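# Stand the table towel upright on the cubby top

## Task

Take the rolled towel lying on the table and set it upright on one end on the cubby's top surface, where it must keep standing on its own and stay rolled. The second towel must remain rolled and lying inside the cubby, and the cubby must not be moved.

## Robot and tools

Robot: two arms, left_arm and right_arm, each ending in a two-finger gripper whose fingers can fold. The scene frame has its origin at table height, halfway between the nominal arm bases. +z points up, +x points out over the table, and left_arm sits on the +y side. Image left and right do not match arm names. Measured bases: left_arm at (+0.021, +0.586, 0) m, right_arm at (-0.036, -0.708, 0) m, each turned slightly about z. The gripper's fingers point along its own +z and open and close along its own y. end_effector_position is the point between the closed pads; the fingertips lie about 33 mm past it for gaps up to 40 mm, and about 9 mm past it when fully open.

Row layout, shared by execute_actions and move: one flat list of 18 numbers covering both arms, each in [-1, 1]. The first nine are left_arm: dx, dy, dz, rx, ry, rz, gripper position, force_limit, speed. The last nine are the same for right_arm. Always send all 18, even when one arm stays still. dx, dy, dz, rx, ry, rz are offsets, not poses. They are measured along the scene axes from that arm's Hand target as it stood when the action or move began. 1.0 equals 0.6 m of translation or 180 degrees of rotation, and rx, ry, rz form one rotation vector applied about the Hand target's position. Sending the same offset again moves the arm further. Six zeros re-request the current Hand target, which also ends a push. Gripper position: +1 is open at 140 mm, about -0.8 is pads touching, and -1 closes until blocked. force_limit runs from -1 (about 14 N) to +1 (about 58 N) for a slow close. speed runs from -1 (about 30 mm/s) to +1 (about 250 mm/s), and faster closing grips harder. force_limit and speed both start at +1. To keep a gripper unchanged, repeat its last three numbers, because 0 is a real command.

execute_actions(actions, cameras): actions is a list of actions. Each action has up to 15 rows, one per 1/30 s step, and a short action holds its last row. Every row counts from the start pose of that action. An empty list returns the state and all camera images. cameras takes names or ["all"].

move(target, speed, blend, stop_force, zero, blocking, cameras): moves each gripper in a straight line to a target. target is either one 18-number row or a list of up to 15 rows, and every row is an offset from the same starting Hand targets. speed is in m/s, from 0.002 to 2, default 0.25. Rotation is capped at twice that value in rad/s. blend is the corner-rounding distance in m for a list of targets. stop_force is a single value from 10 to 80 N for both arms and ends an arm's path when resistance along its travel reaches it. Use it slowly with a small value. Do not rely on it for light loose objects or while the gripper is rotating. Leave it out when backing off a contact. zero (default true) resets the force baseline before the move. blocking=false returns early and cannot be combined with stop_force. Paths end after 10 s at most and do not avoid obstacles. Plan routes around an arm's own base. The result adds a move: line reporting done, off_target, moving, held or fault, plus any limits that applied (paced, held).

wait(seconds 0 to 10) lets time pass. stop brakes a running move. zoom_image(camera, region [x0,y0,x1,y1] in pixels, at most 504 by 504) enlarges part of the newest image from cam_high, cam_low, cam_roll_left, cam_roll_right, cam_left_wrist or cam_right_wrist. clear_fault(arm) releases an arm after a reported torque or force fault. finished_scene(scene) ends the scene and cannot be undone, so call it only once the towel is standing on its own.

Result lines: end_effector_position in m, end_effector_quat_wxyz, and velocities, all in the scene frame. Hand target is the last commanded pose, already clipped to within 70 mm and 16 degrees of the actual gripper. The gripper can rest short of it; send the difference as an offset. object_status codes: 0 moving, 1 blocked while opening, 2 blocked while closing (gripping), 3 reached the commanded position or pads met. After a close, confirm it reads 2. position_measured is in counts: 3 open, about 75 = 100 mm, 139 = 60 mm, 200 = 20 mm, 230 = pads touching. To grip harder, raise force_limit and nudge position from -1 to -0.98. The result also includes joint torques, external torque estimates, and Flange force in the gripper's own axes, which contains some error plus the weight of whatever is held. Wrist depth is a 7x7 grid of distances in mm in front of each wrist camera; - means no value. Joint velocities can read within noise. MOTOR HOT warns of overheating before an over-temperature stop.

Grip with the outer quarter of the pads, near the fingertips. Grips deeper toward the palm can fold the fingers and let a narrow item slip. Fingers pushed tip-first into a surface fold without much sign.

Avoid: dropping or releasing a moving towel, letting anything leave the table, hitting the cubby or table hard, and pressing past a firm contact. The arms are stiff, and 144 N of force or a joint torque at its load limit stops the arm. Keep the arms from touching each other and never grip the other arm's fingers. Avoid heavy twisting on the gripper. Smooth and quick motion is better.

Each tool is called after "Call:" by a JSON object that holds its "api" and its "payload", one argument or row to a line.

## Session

Call:
{"api": "execute_actions", "payload": {
  "actions": []
}}

Scene clock: 0.00 s.
left_arm: end_effector_position=(+0.7191, +0.1873, +0.2921) position_measured=3 object_status=3 end_effector_quat_wxyz=(+0.035, +0.817, -0.516, +0.256) | right_arm: end_effector_position=(+0.0176, -0.2315, +0.1445) position_measured=3 object_status=3 end_effector_quat_wxyz=(-0.360, +0.188, +0.835, +0.371)
Joint positions: left_arm=[-0.575 0.182 1.721 -0.13 0.727 2.245] | right_arm=[0.745 0.01 2.57 1.43 1.079 -1.511]
Joint velocities: within noise
Joint torques (N m): no reading
External joint torques (N m): no reading
Flange force (N): no reading
Wrist depth (mm): cam_left_wrist=[1663 1628 1533 1494 463 447 429 / 1640 1553 1504 1414 453 437 279 / 1617 1543 1457 463 445 428 277 / 1574 153 1440 450 433 418 137 / 109 1457 461 441 422 408 113 / 1494 1431 451 432 412 397 383 / 1414 1389 438 420 406 390 377] | cam_right_wrist=[1457 1623 1894 546 4058 2952 2612 / 288 328 386 472 601 800 693 / 260 291 332 396 491 628 724 / 237 139 299 346 413 479 136 / - 236 268 305 358 416 116 / 198 219 242 276 316 366 422 / 191 202 223 249 282 292 306]
Hand target: left_arm +0.7191, +0.1873, +0.2921; +0.035, +0.817, -0.516, +0.256 | right_arm +0.0176, -0.2315, +0.1445; -0.360, +0.188, +0.835, +0.371
Tool commands: left_gripper/position=+1.0 left_gripper/force_limit=+1.0 left_gripper/speed=+1.0 right_gripper/position=+1.0 right_gripper/force_limit=+1.0 right_gripper/speed=+1.0

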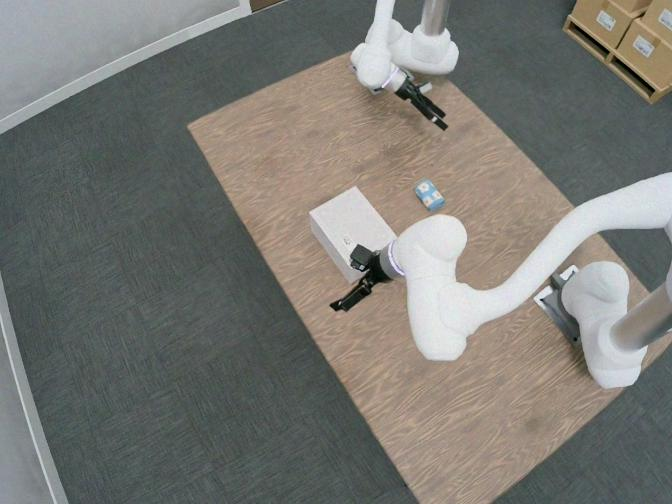

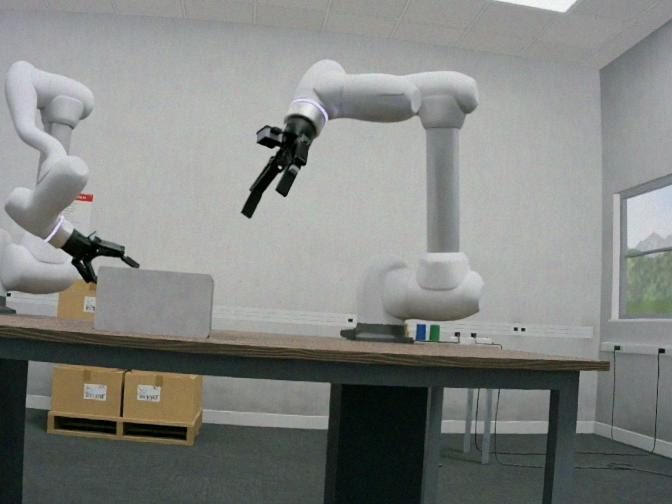

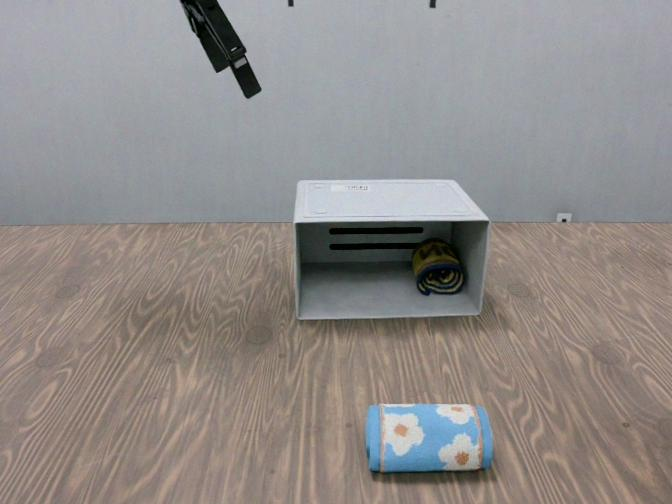

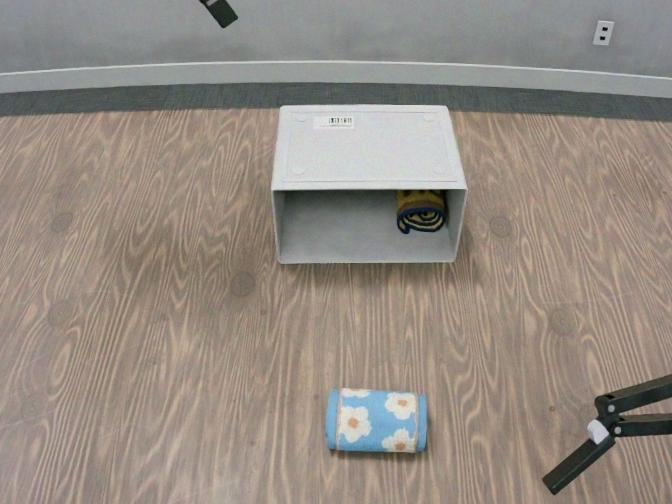

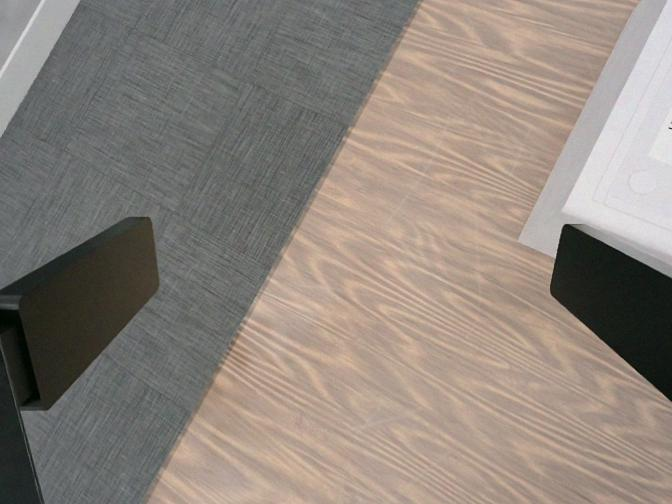

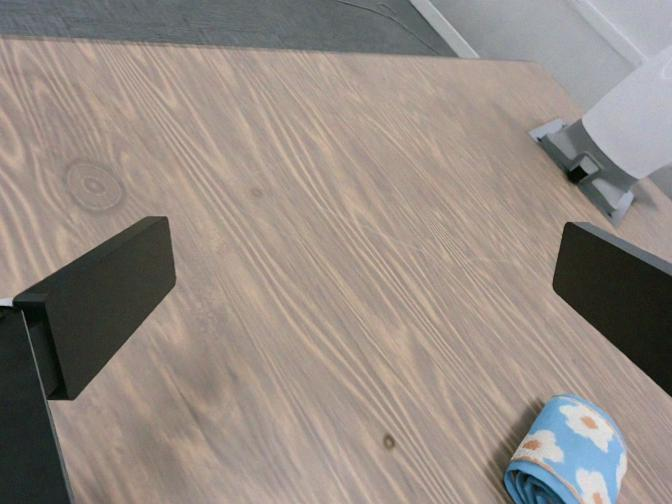

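Call:
{"api": "move", "payload": {
  "target": [
    [-0.45,-0.312,0.117,0.121,0.063,-0.06,1,1,1,0,0,0,0,0,0,1,1,1],
    [-0.83,-0.555,-0.05,0.2422,0.1261,-0.1207,1,1,1,0,0,0,0,0,0,1,1,1]
  ],
  "speed": 0.4,
  "blend": [0.1,0],
  "cameras": ["cam_high","cam_roll_left","cam_left_wrist"]
}}

Scene clock: 20.53 s.
left_arm: end_effector_position=(+0.2211, -0.1456, +0.2622) position_measured=3 object_status=3 end_effector_quat_wxyz=(-0.123, +0.696, -0.696, -0.123) | right_arm: end_effector_position=(+0.0176, -0.2315, +0.1445) position_measured=3 object_status=3 end_effector_quat_wxyz=(-0.360, +0.188, +0.835, +0.371)
Joint positions: left_arm=[-1.427 0.542 1.225 0.066 1.718 1.762] | right_arm=[0.745 0.01 2.57 1.43 1.079 -1.511]
Joint torques (N m): left_arm=[1.17 -97.22 -41.84 4.42 1.2 -0.04] | right_arm=[0.65 -29.91 -27.02 2.02 2.22 0.1]
External joint torques (N m): left_arm=[-1.21 2.52 1.12 0.01 -0.32 0.05] | right_arm=[-0.67 2.55 0.65 -0.43 -0.27 -0.08]
Flange force (N): left_arm=[2.1 1.1 2.2] | right_arm=[-7.5 -0.9 1.3]
Wrist depth (mm): cam_left_wrist=[342 344 343 344 344 345 345 / 381 380 380 370 381 381 381 / 400 428 427 411 429 429 431 / - 153 488 488 486 464 137 / 109 568 568 570 570 589 113 / 703 677 678 678 680 684 682 / 840 840 843 846 769 849 2811] | cam_right_wrist=[1403 380 2011 2554 3294 4638 2612 / 288 327 386 471 600 800 685 / 260 290 336 399 493 633 731 / 238 139 299 349 414 476 136 / - 238 269 306 357 417 116 / 198 218 243 275 317 361 421 / 191 202 223 248 283 297 314]
Hand target: left_arm +0.2211, -0.1457, +0.2621; -0.123, +0.696, -0.696, -0.123 | right_arm +0.0176, -0.2315, +0.1445; -0.360, +0.188, +0.835, +0.371
Off the commanded pose: left_arm 0.000 m, 0 deg | right_arm 0.000 m, 0 deg.
move: done
Images, in order (width x height): cam_high 672x504, cam_roll_left 672x504, cam_left_wrist 672x504.

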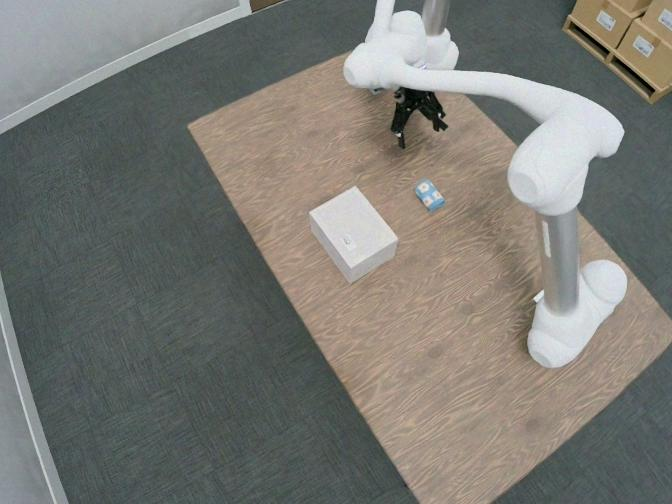

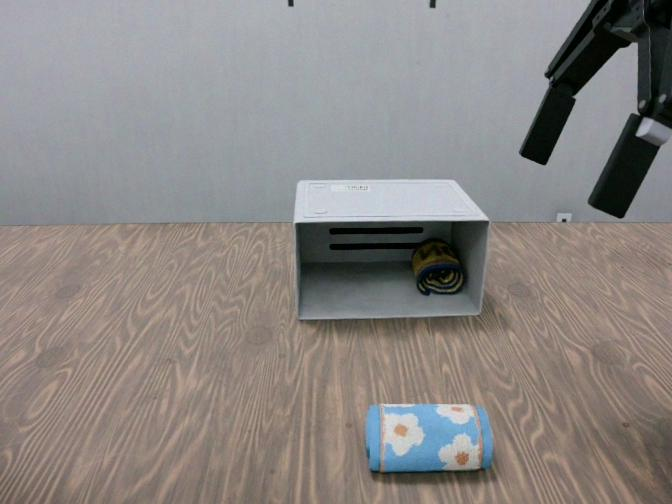

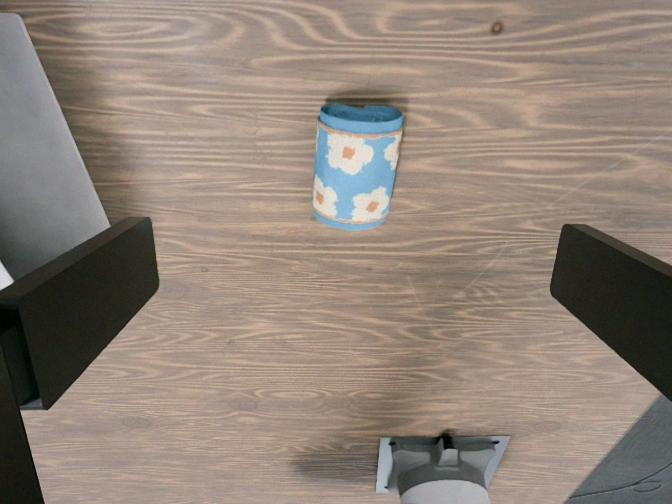

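Call:
{"api": "zoom_image", "payload": {
  "camera": "cam_left_wrist",
  "region": [280, 80, 440, 240]
}}

Call:
{"api": "zoom_image", "payload": {
  "camera": "cam_roll_left",
  "region": [340, 380, 520, 500]
}}

Scaled by 3.150.

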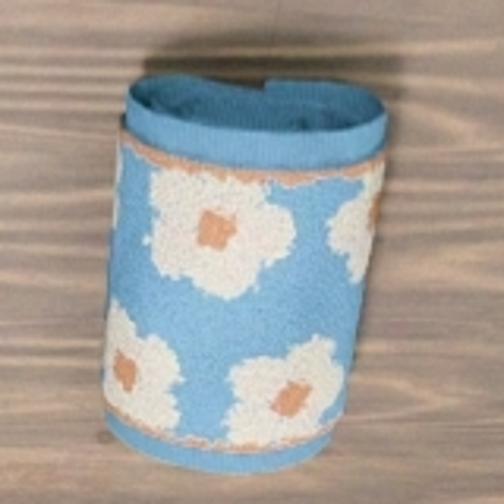

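Scaled by 2.800.

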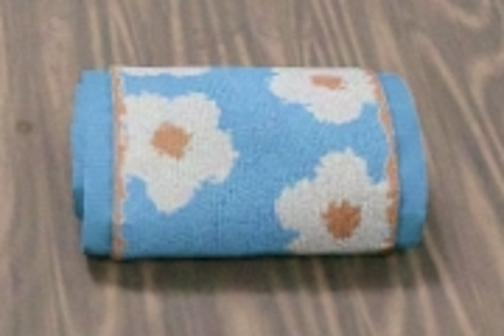

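Call:
{"api": "move", "payload": {
  "target": [-0.0185,0.146,-0.3687,0,0,-0.0183,0.42,-1,0,0,0,0,0,0,0,1,1,1],
  "speed": 0.25,
  "cameras": ["cam_left_wrist","cam_roll_left"]
}}

Scene clock: 35.80 s.
left_arm: end_effector_position=(+0.2100, -0.0581, +0.0409) position_measured=76 object_status=3 end_effector_quat_wxyz=(+0.126, -0.676, +0.716, +0.120) | right_arm: end_effector_position=(+0.0176, -0.2315, +0.1445) position_measured=3 object_status=3 end_effector_quat_wxyz=(-0.360, +0.188, +0.835, +0.371)
Joint positions: left_arm=[-1.427 0.552 1.643 0.088 1.287 1.781] | right_arm=[0.745 0.01 2.57 1.43 1.079 -1.511]
Joint torques (N m): left_arm=[0.95 -91.95 -34.04 3.63 1.13 -0.11] | right_arm=[0.68 -30.21 -27.12 2.08 2.27 0.1]
External joint torques (N m): left_arm=[-0.68 3.4 0.31 0.08 -0.26 0.11] | right_arm=[-0.7 2.73 0.74 -0.48 -0.33 -0.08]
Flange force (N): left_arm=[4.6 -0.3 2.3] | right_arm=[-8.0 -1.0 1.4]
Wrist depth (mm): cam_left_wrist=[139 136 136 136 136 136 137 / 151 151 148 143 145 151 151 / 169 169 161 121 125 170 170 / 192 123 161 139 144 150 189 / - - 224 162 180 129 99 / - 266 267 267 269 269 74 / - 329 332 332 333 332 -] | cam_right_wrist=[1429 390 1926 2643 3551 - 2470 / 288 326 385 471 601 800 683 / 259 290 339 397 491 635 722 / 241 151 297 345 413 484 136 / - 233 268 305 358 418 116 / 198 218 241 277 316 348 249 / 191 201 223 249 280 297 -]
Hand target: left_arm +0.2100, -0.0581, +0.0409; -0.126, +0.676, -0.716, -0.120 | right_arm +0.0176, -0.2315, +0.1445; -0.360, +0.188, +0.835, +0.371
Off the commanded pose: left_arm 0.000 m, 0 deg | right_arm 0.000 m, 0 deg.
move: done
Images, in order (width x height): cam_roll_left 672x504, cam_left_wrist 672x504.

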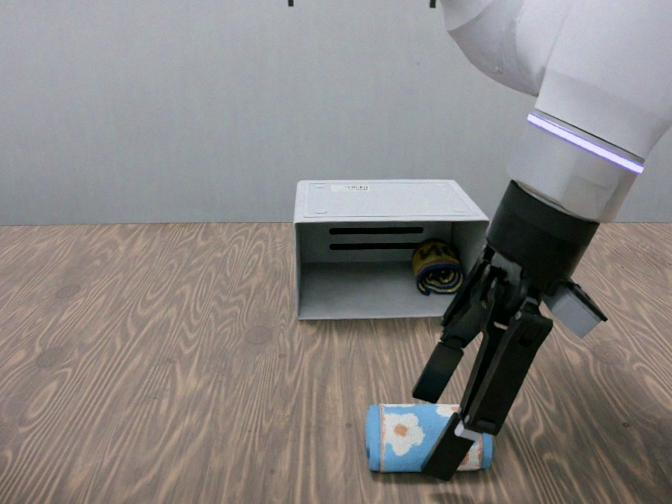

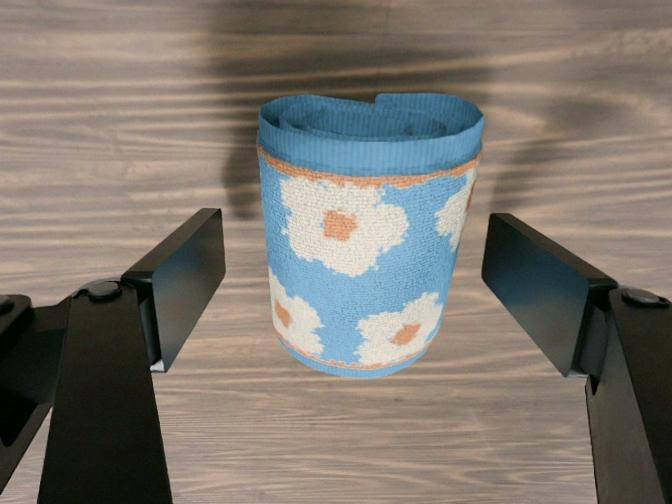

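Call:
{"api": "move", "payload": {
  "target": [
    [-0.0058,0.0005,-0.0005,0,0,0,0.42,-1,0,0,0,0,0,0,0,1,1,1],
    [-0.0058,0.0005,-0.0005,0,0,0,-1,-1,-1,0,0,0,0,0,0,1,1,1]
  ],
  "speed": 0.1,
  "cameras": ["cam_left_wrist","cam_roll_left"]
}}

Scene clock: 41.97 s.
left_arm: end_effector_position=(+0.2065, -0.0578, +0.0406) position_measured=171 object_status=0 end_effector_quat_wxyz=(+0.126, -0.676, +0.716, +0.120) | right_arm: end_effector_position=(+0.0176, -0.2315, +0.1445) position_measured=3 object_status=3 end_effector_quat_wxyz=(-0.360, +0.188, +0.835, +0.371)
Joint positions: left_arm=[-1.432 0.551 1.646 0.087 1.286 1.777] | right_arm=[0.745 0.01 2.57 1.43 1.079 -1.511]
Joint torques (N m): left_arm=[1.86 -85.34 -31 3.91 0.04 -0.14] | right_arm=[0.38 -30.33 -27.21 2.05 2.22 0.06]
External joint torques (N m): left_arm=[-1.92 -3.05 -2.67 -0.22 0.85 0.14] | right_arm=[-0.39 2.89 0.83 -0.45 -0.27 -0.04]
Flange force (N): left_arm=[1.1 1.6 -6.5] | right_arm=[-7.8 -1.0 2.5]
Wrist depth (mm): cam_left_wrist=[139 136 136 136 136 136 136 / 150 150 150 144 147 151 151 / 169 169 169 117 127 169 170 / 192 192 182 126 135 193 193 / - 85 71 146 142 94 94 / - 70 67 267 - - - / - - - 331 - - -] | cam_right_wrist=[1403 1623 479 2583 3247 - - / 288 327 387 469 601 795 674 / 259 292 335 397 491 648 726 / 240 258 297 348 415 477 135 / - 238 268 307 357 418 116 / - 218 243 276 314 368 255 / 191 202 223 249 282 301 272]
Hand target: left_arm +0.2065, -0.0578, +0.0406; -0.126, +0.676, -0.716, -0.120 | right_arm +0.0176, -0.2315, +0.1445; -0.360, +0.188, +0.835, +0.371
Off the commanded pose: left_arm 0.000 m, 0 deg | right_arm 0.000 m, 0 deg.
move: done
Images, in order (width x height): cam_roll_left 672x504, cam_left_wrist 672x504.

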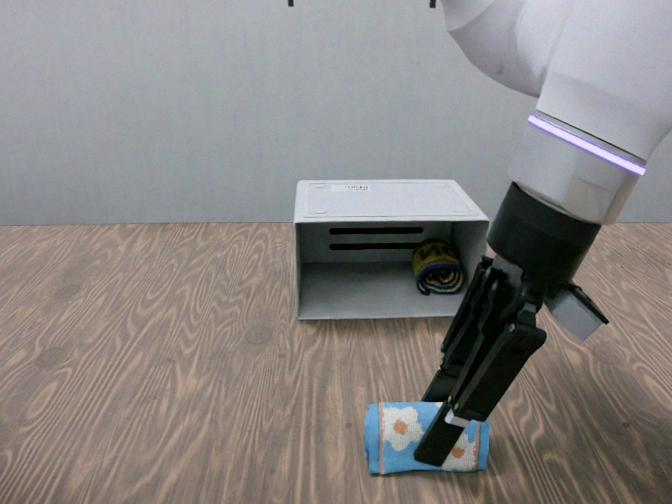

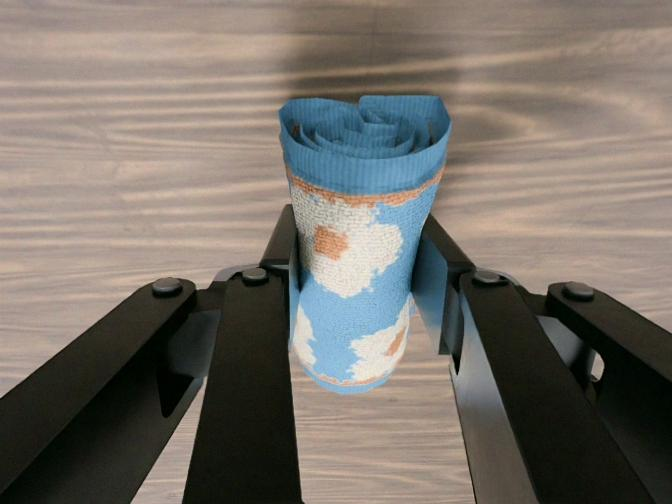

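Call:
{"api": "move", "payload": {
  "target": [
    [0,0,0.2,0,0,0,-1,-1,-1,0,0,0,0,0,0,1,1,1],
    [0.4225,0.18,0.467,0,0,0,-1,-1,-1,0,0,0,0,0,0,1,1,1],
    [0.586,0.038,0.382,-0.499,0.029,0,-1,-1,-1,0,0,0,0,0,0,1,1,1]
  ],
  "speed": [0.2,0.35,0.35],
  "blend": [0.04,0.06,0],
  "cameras": ["all"]
}}

Call:
{"api": "zoom_image", "payload": {
  "camera": "cam_high",
  "region": [290, 160, 430, 300]
}}

Call:
{"api": "zoom_image", "payload": {
  "camera": "cam_low",
  "region": [80, 160, 260, 350]
}}

Call:
{"api": "zoom_image", "payload": {
  "camera": "cam_roll_left",
  "region": [280, 80, 510, 260]
}}

Scene clock: 63.90 s.
left_arm: end_effector_position=(+0.5581, -0.0350, +0.2698) position_measured=172 object_status=2 end_effector_quat_wxyz=(-0.417, -0.562, +0.596, -0.393) | right_arm: end_effector_position=(+0.0176, -0.2315, +0.1445) position_measured=3 object_status=3 end_effector_quat_wxyz=(-0.360, +0.188, +0.835, +0.371)
Joint positions: left_arm=[-0.611 0.333 1.925 -1.597 0.967 3.745] | right_arm=[0.745 0.01 2.57 1.43 1.079 -1.511]
Joint torques (N m): left_arm=[1.1 -68.24 -32.1 -2.2 1.78 -0.1] | right_arm=[0.51 -30.11 -27.04 2.08 2.23 0.08]
External joint torques (N m): left_arm=[-1.12 2.73 0.78 0.32 -0.28 0.1] | right_arm=[-0.45 2.6 0.67 -0.49 -0.28 -0.06]
Flange force (N): left_arm=[-2.3 -1.1 3.5] | right_arm=[-7.3 -0.8 1.8]
Wrist depth (mm): cam_left_wrist=[- - - 2845 2915 2915 724 / 3748 2714 898 155 1013 1027 806 / 2512 764 726 117 673 750 752 / 1968 576 140 127 136 590 599 / - 85 86 148 140 93 93 / - - 67 241 - - - / - 67 - 223 - - -] | cam_right_wrist=[1412 1623 1959 2772 3342 2772 2914 / 288 325 381 469 600 797 697 / 260 291 335 400 490 638 733 / 238 139 300 346 414 475 136 / - 237 269 305 357 422 116 / 198 218 242 274 317 367 419 / 191 202 223 248 282 325 373]
Hand target: left_arm +0.5581, -0.0350, +0.2698; +0.417, +0.562, -0.596, +0.393 | right_arm +0.0176, -0.2315, +0.1445; -0.360, +0.188, +0.835, +0.371
Off the commanded pose: left_arm 0.000 m, 0 deg | right_arm 0.000 m, 0 deg.
move: done

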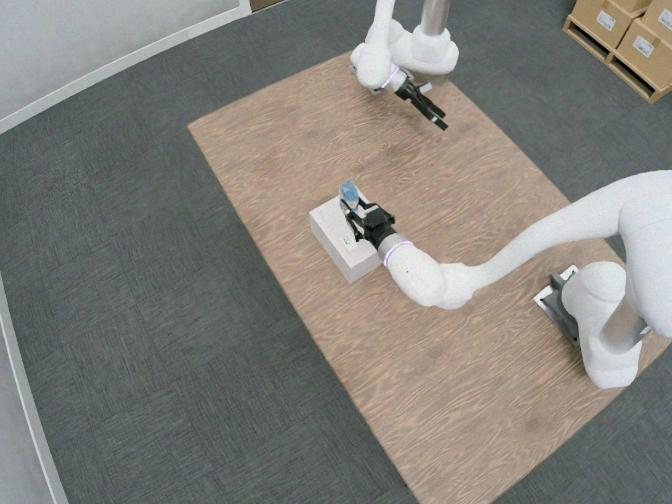

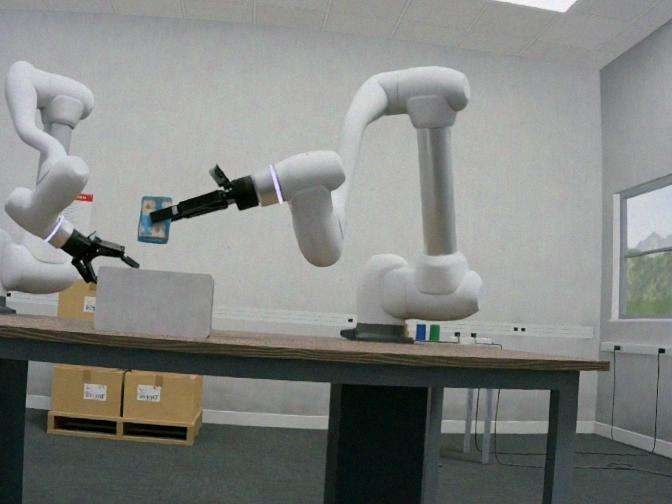

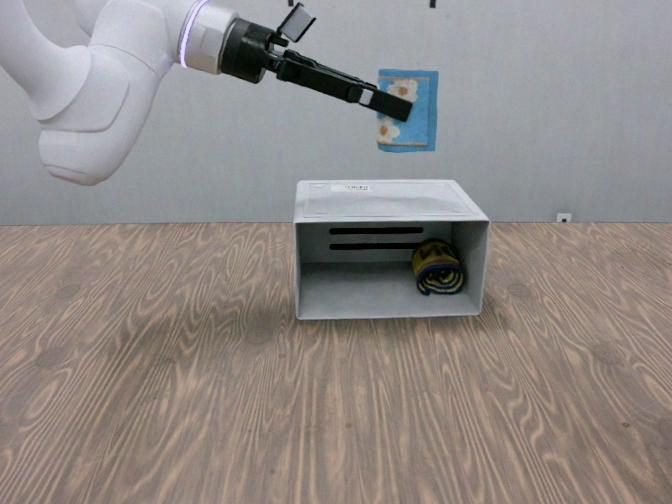

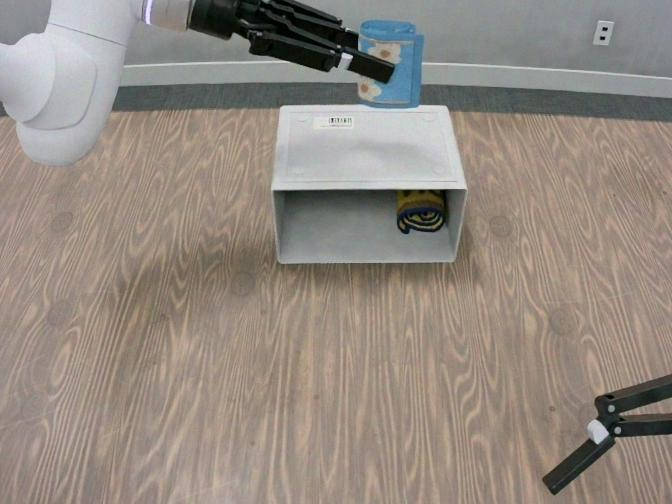

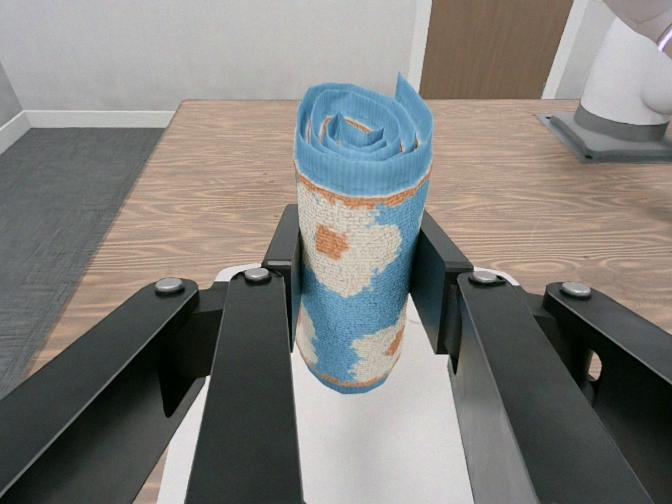

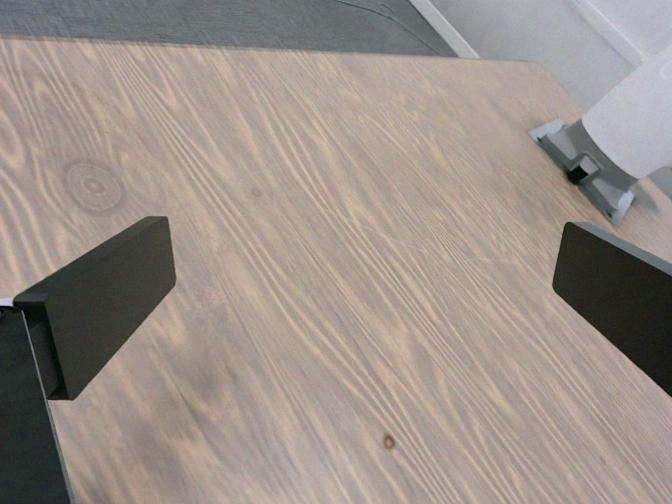

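Scaled by 3.600.

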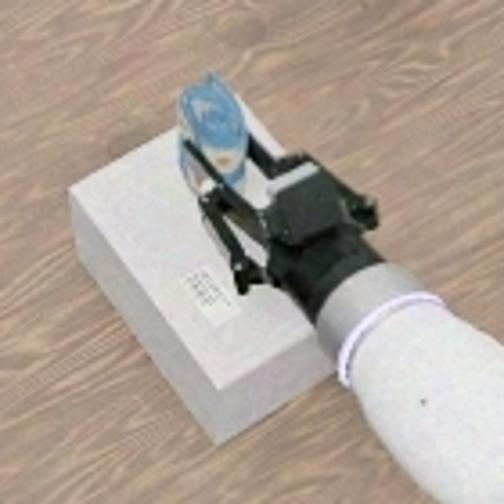

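Scaled by 2.653.

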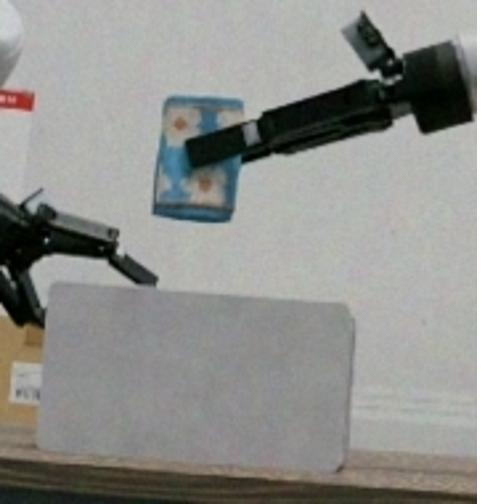

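Scaled by 2.191.

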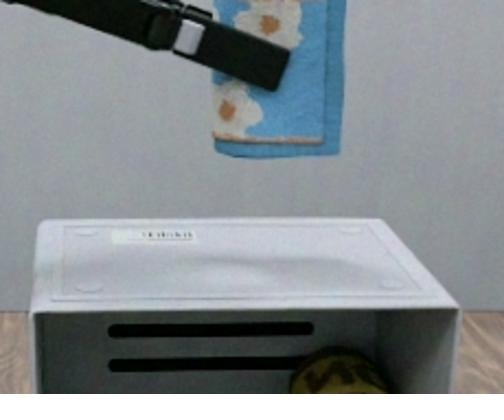

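Call:
{"api": "move", "payload": {
  "target": [0.007,0.048,-0.073,0,0,0,-1,-1,-1,0,0,0,0,0,0,1,1,1],
  "speed": 0.15,
  "cameras": ["cam_high","cam_low","cam_roll_left","cam_left_wrist"]
}}

Call:
{"api": "zoom_image", "payload": {
  "camera": "cam_high",
  "region": [290, 160, 430, 300]
}}

Call:
{"api": "zoom_image", "payload": {
  "camera": "cam_low",
  "region": [80, 180, 260, 350]
}}

Call:
{"api": "zoom_image", "payload": {
  "camera": "cam_roll_left",
  "region": [280, 120, 510, 240]
}}

Scene clock: 76.80 s.
left_arm: end_effector_position=(+0.5623, -0.0062, +0.2260) position_measured=172 object_status=2 end_effector_quat_wxyz=(-0.417, -0.562, +0.596, -0.393) | right_arm: end_effector_position=(+0.0176, -0.2315, +0.1445) position_measured=3 object_status=3 end_effector_quat_wxyz=(-0.360, +0.188, +0.835, +0.371)
Joint positions: left_arm=[-0.568 0.371 1.972 -1.625 1.002 3.846] | right_arm=[0.745 0.01 2.57 1.43 1.079 -1.511]
Joint torques (N m): left_arm=[0.42 -70.32 -29.46 -2.21 2.04 -0.01] | right_arm=[0.6 -30.42 -27.26 2.04 2.25 0.09]
External joint torques (N m): left_arm=[-0.24 3.92 1.02 0.35 -0.34 0.01] | right_arm=[-0.59 2.97 0.9 -0.44 -0.3 -0.07]
Flange force (N): left_arm=[-4.1 -2.7 3.2] | right_arm=[-8.4 -1.2 2.2]
Wrist depth (mm): cam_left_wrist=[2745 2879 - 2845 2989 2845 752 / 2989 1000 908 156 881 891 792 / 2409 631 635 117 590 661 665 / 1845 506 125 127 136 521 522 / - 85 86 147 140 93 93 / - - 67 194 205 - - / - 67 - 179 - - -] | cam_right_wrist=[1466 1601 1976 2841 3608 3666 3071 / 288 326 385 473 601 836 685 / 259 290 336 400 492 635 738 / 237 139 299 347 412 479 136 / - 233 268 307 358 419 116 / 198 218 242 275 317 370 421 / 192 202 223 249 281 324 374]
Hand target: left_arm +0.5623, -0.0062, +0.2260; +0.417, +0.562, -0.596, +0.393 | right_arm +0.0176, -0.2315, +0.1445; -0.360, +0.188, +0.835, +0.371
Off the commanded pose: left_arm 0.000 m, 0 deg | right_arm 0.000 m, 0 deg.
move: done
Images, in order (width x height): cam_high 672x504, cam_low 672x504, cam_roll_left 672x504, cam_left_wrist 672x504.

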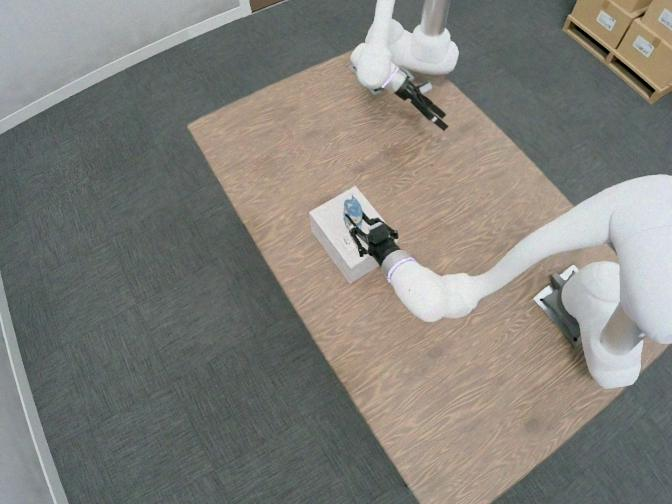

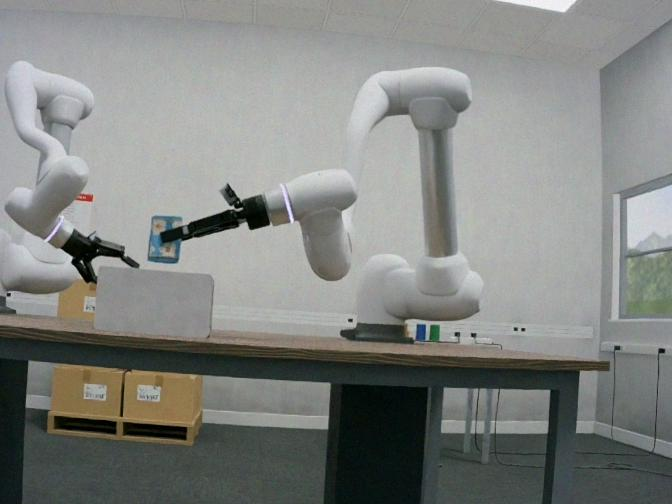

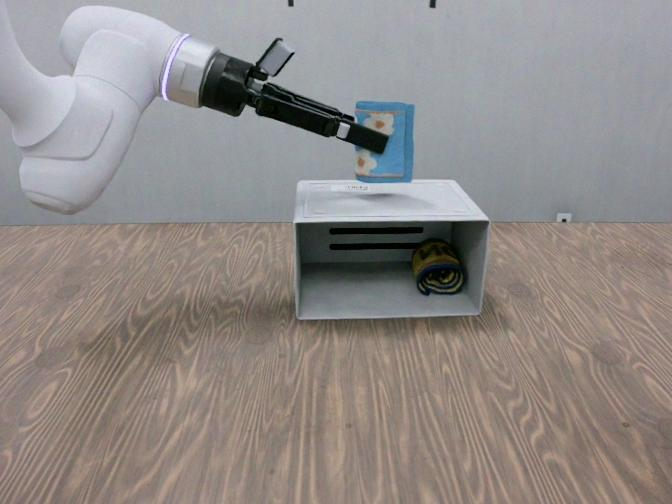

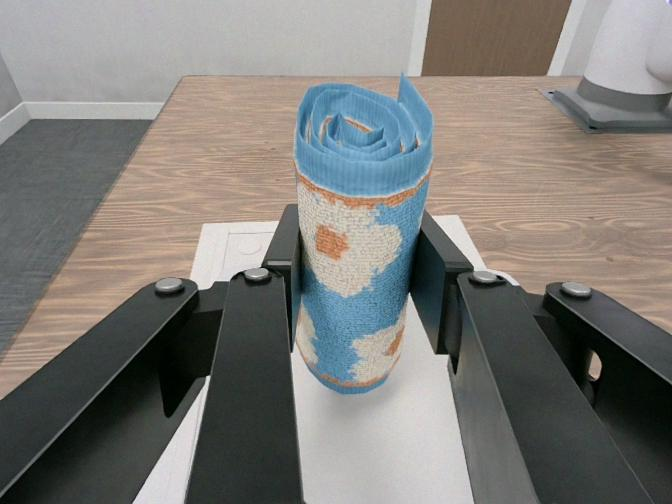

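Scaled by 3.600.

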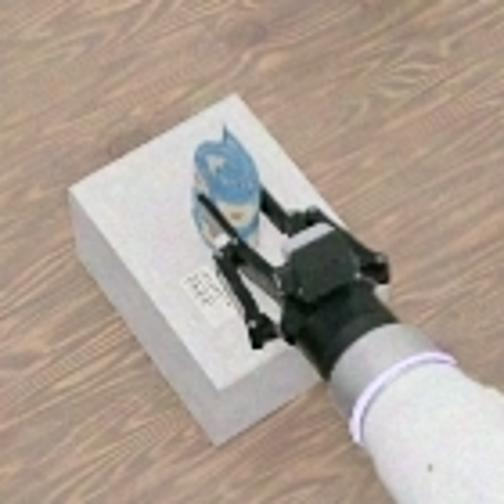

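Scaled by 2.800.

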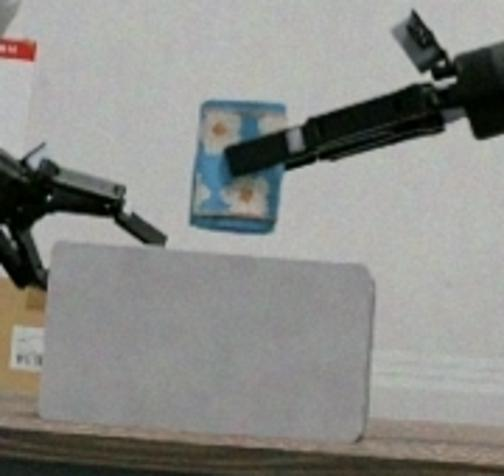

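Scaled by 2.191.

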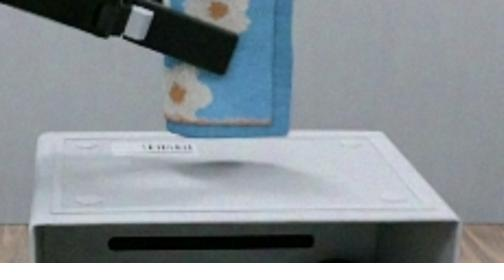

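Call:
{"api": "move", "payload": {
  "target": [0,0.003,-0.0167,0,0,0,-1,-1,-1,0,0,0,0,0,0,1,1,1],
  "speed": 0.1
}}

Call:
{"api": "move", "payload": {
  "target": [0,0,-0.025,0,0,0,-1,-1,-1,0,0,0,0,0,0,1,1,1],
  "speed": 0.012,
  "stop_force": 10,
  "cameras": ["cam_low","cam_roll_left","cam_left_wrist"]
}}

Call:
{"api": "zoom_image", "payload": {
  "camera": "cam_low",
  "region": [80, 180, 260, 350]
}}

Call:
{"api": "zoom_image", "payload": {
  "camera": "cam_roll_left",
  "region": [280, 120, 510, 240]
}}

Scene clock: 90.83 s.
left_arm: end_effector_position=(+0.5623, -0.0044, +0.2160) position_measured=172 object_status=2 end_effector_quat_wxyz=(-0.417, -0.562, +0.596, -0.393) | right_arm: end_effector_position=(+0.0176, -0.2315, +0.1445) position_measured=3 object_status=3 end_effector_quat_wxyz=(-0.360, +0.188, +0.835, +0.371)
Joint positions: left_arm=[-0.566 0.382 1.98 -1.635 1.005 3.868] | right_arm=[0.745 0.01 2.57 1.43 1.079 -1.511]
Joint torques (N m): left_arm=[1.16 -69.94 -28.7 -2.25 1.97 -0.14] | right_arm=[0.48 -30.17 -27.21 2.05 2.27 0.04]
External joint torques (N m): left_arm=[-1.1 2.98 0.82 0.38 -0.22 0.14] | right_arm=[-0.58 2.81 0.83 -0.44 -0.33 -0.01]
Flange force (N): left_arm=[-3.0 -1.3 3.5] | right_arm=[-7.8 -1.0 1.9]
Wrist depth (mm): cam_left_wrist=[- 2653 - - 2539 2989 759 / 2434 834 891 157 806 865 809 / 2361 610 616 117 312 635 647 / 505 490 140 127 132 506 508 / - 85 86 147 140 93 93 / - - 67 188 194 - - / - 67 - 169 169 - -] | cam_right_wrist=[321 1601 431 2612 3392 3071 - / 289 327 384 469 606 797 680 / 261 288 334 397 491 635 726 / 238 265 298 345 415 477 136 / - 237 269 305 358 421 116 / 197 217 243 277 316 372 421 / 192 201 223 249 281 324 374]
Hand target: left_arm +0.5623, -0.0044, +0.2160; +0.417, +0.562, -0.596, +0.393 | right_arm +0.0176, -0.2315, +0.1445; -0.360, +0.188, +0.835, +0.371
Off the commanded pose: left_arm 0.000 m, 0 deg | right_arm 0.000 m, 0 deg.
move: done

Scene clock: 92.70 s.
left_arm: end_effector_position=(+0.5623, -0.0044, +0.2010) position_measured=172 object_status=2 end_effector_quat_wxyz=(-0.417, -0.562, +0.596, -0.393) | right_arm: end_effector_position=(+0.0176, -0.2315, +0.1445) position_measured=3 object_status=3 end_effector_quat_wxyz=(-0.360, +0.188, +0.835, +0.371)
Joint positions: left_arm=[-0.566 0.401 1.988 -1.652 1.007 3.9] | right_arm=[0.745 0.01 2.57 1.43 1.079 -1.511]
Joint torques (N m): left_arm=[0.42 -70.08 -27.39 -1.96 1.88 -0.08] | right_arm=[0.13 -30.43 -27.2 2.05 2.23 0.09]
External joint torques (N m): left_arm=[-0.58 2.37 0.46 0.1 -0.05 0.08] | right_arm=[-0.08 2.87 0.83 -0.46 -0.27 -0.06]
Flange force (N): left_arm=[-2.6 -1.4 2.6] | right_arm=[-7.4 -0.9 3.3]
Wrist depth (mm): cam_left_wrist=[3279 - 1018 - 2623 2778 762 / 2745 849 787 144 817 814 779 / 2361 580 615 116 130 605 610 / 479 462 125 127 135 480 483 / - 85 85 150 140 93 93 / - - 67 171 177 - - / - 67 - 154 - - -] | cam_right_wrist=[328 1601 1878 2612 3294 - - / 288 326 383 468 606 800 685 / 260 289 336 397 491 640 740 / 236 139 299 346 414 483 136 / - 236 269 307 356 415 116 / 197 218 243 276 316 370 419 / 192 201 223 249 281 324 373]
Hand target: left_arm +0.5623, -0.0044, +0.2010; +0.417, +0.562, -0.596, +0.393 | right_arm +0.0176, -0.2315, +0.1445; -0.360, +0.188, +0.835, +0.371
Off the commanded pose: left_arm 0.000 m, 0 deg | right_arm 0.000 m, 0 deg.
move: done
Images, in order (width x height): cam_low 672x504, cam_roll_left 672x504, cam_left_wrist 672x504.

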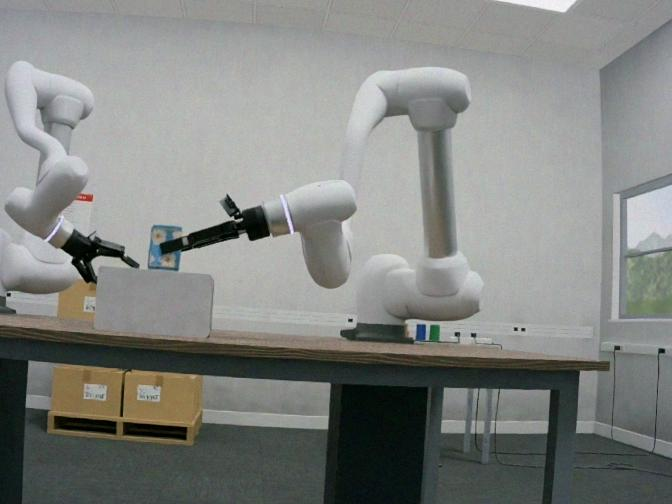

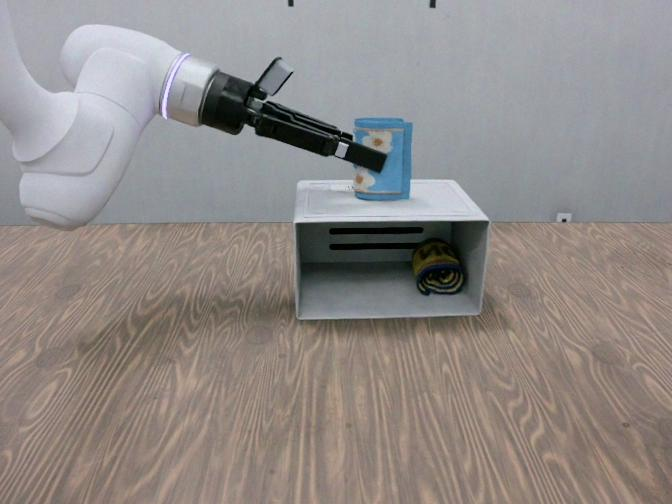

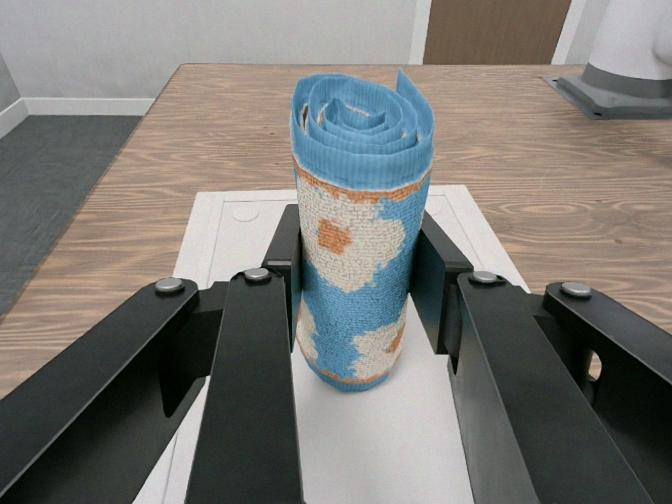

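Scaled by 2.800.

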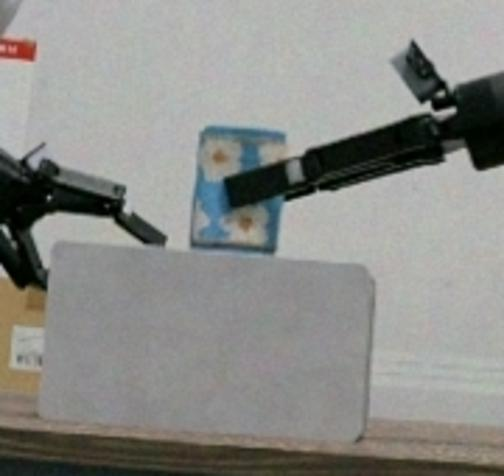

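Scaled by 2.191.

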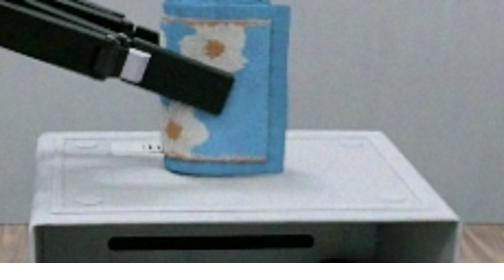

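Call:
{"api": "move", "payload": {
  "target": [0,0,-0.0133,0,0,0,-1,-1,-1,0,0,0,0,0,0,1,1,1],
  "speed": 0.008,
  "stop_force": 10,
  "zero": false,
  "cameras": ["cam_low","cam_roll_left","cam_left_wrist"]
}}

Call:
{"api": "zoom_image", "payload": {
  "camera": "cam_roll_left",
  "region": [330, 110, 440, 220]
}}

Call:
{"api": "zoom_image", "payload": {
  "camera": "cam_left_wrist",
  "region": [252, 252, 452, 452]
}}

Scene clock: 97.17 s.
left_arm: end_effector_position=(+0.5623, -0.0044, +0.1930) position_measured=172 object_status=2 end_effector_quat_wxyz=(-0.417, -0.562, +0.596, -0.393) | right_arm: end_effector_position=(+0.0176, -0.2315, +0.1445) position_measured=3 object_status=3 end_effector_quat_wxyz=(-0.360, +0.188, +0.835, +0.371)
Joint positions: left_arm=[-0.566 0.412 1.992 -1.661 1.008 3.917] | right_arm=[0.745 0.01 2.57 1.43 1.079 -1.511]
Joint torques (N m): left_arm=[0.31 -70.31 -26.9 -1.96 1.74 -0.09] | right_arm=[0.49 -30.26 -27.11 2.07 2.23 0.1]
External joint torques (N m): left_arm=[-0.32 1.97 0.36 0.09 0.11 0.09] | right_arm=[-0.5 2.94 0.75 -0.47 -0.29 -0.08]
Flange force (N): left_arm=[-2.4 -1.3 1.8] | right_arm=[-8.2 -0.9 2.2]
Wrist depth (mm): cam_left_wrist=[2951 - - - 2845 2845 759 / 2811 757 762 116 738 806 795 / 2338 565 569 116 122 590 595 / 467 450 231 128 135 465 468 / - 85 86 151 140 93 93 / - - 67 164 168 - - / - 67 - 146 150 - -] | cam_right_wrist=[1412 362 1959 2367 3157 3497 2877 / 288 324 384 473 600 836 687 / 259 290 335 397 491 635 743 / 237 150 300 346 414 474 136 / - 234 268 306 358 418 116 / 198 219 244 275 316 369 420 / 192 202 223 248 282 325 374]
Hand target: left_arm +0.5623, -0.0044, +0.1930; +0.417, +0.562, -0.596, +0.393 | right_arm +0.0176, -0.2315, +0.1445; -0.360, +0.188, +0.835, +0.371
Off the commanded pose: left_arm 0.000 m, 0 deg | right_arm 0.000 m, 0 deg.
move: done
Images, in order (width x height): cam_low 672x504, cam_roll_left 672x504, cam_left_wrist 672x504.

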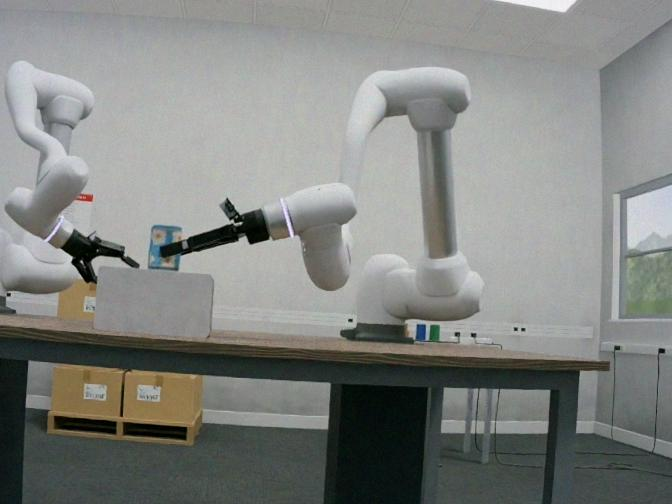

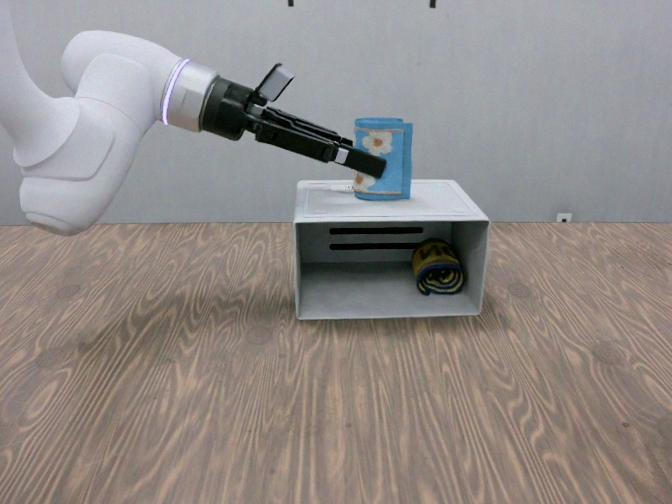

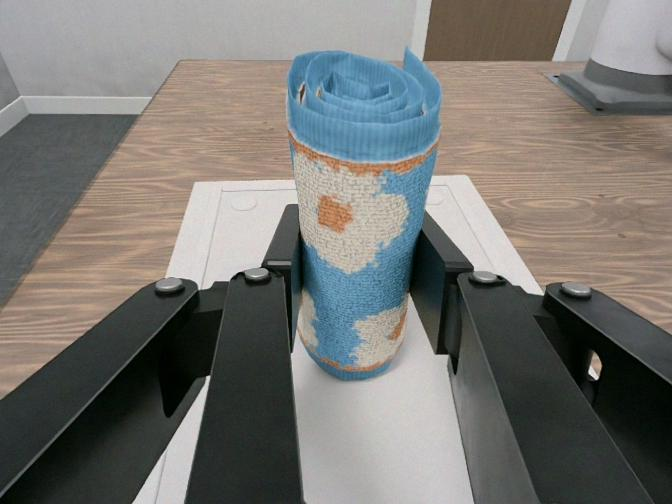

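Scaled by 4.582.

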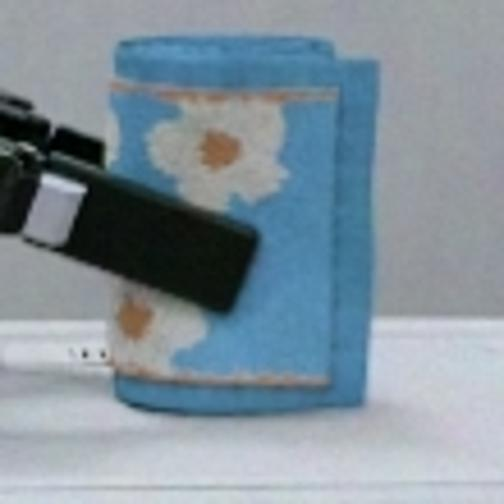

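Scaled by 2.520.

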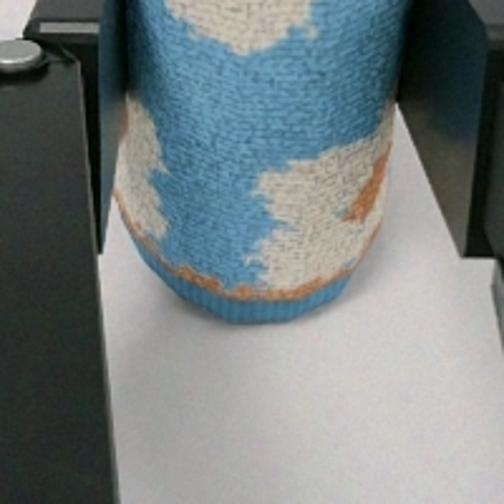

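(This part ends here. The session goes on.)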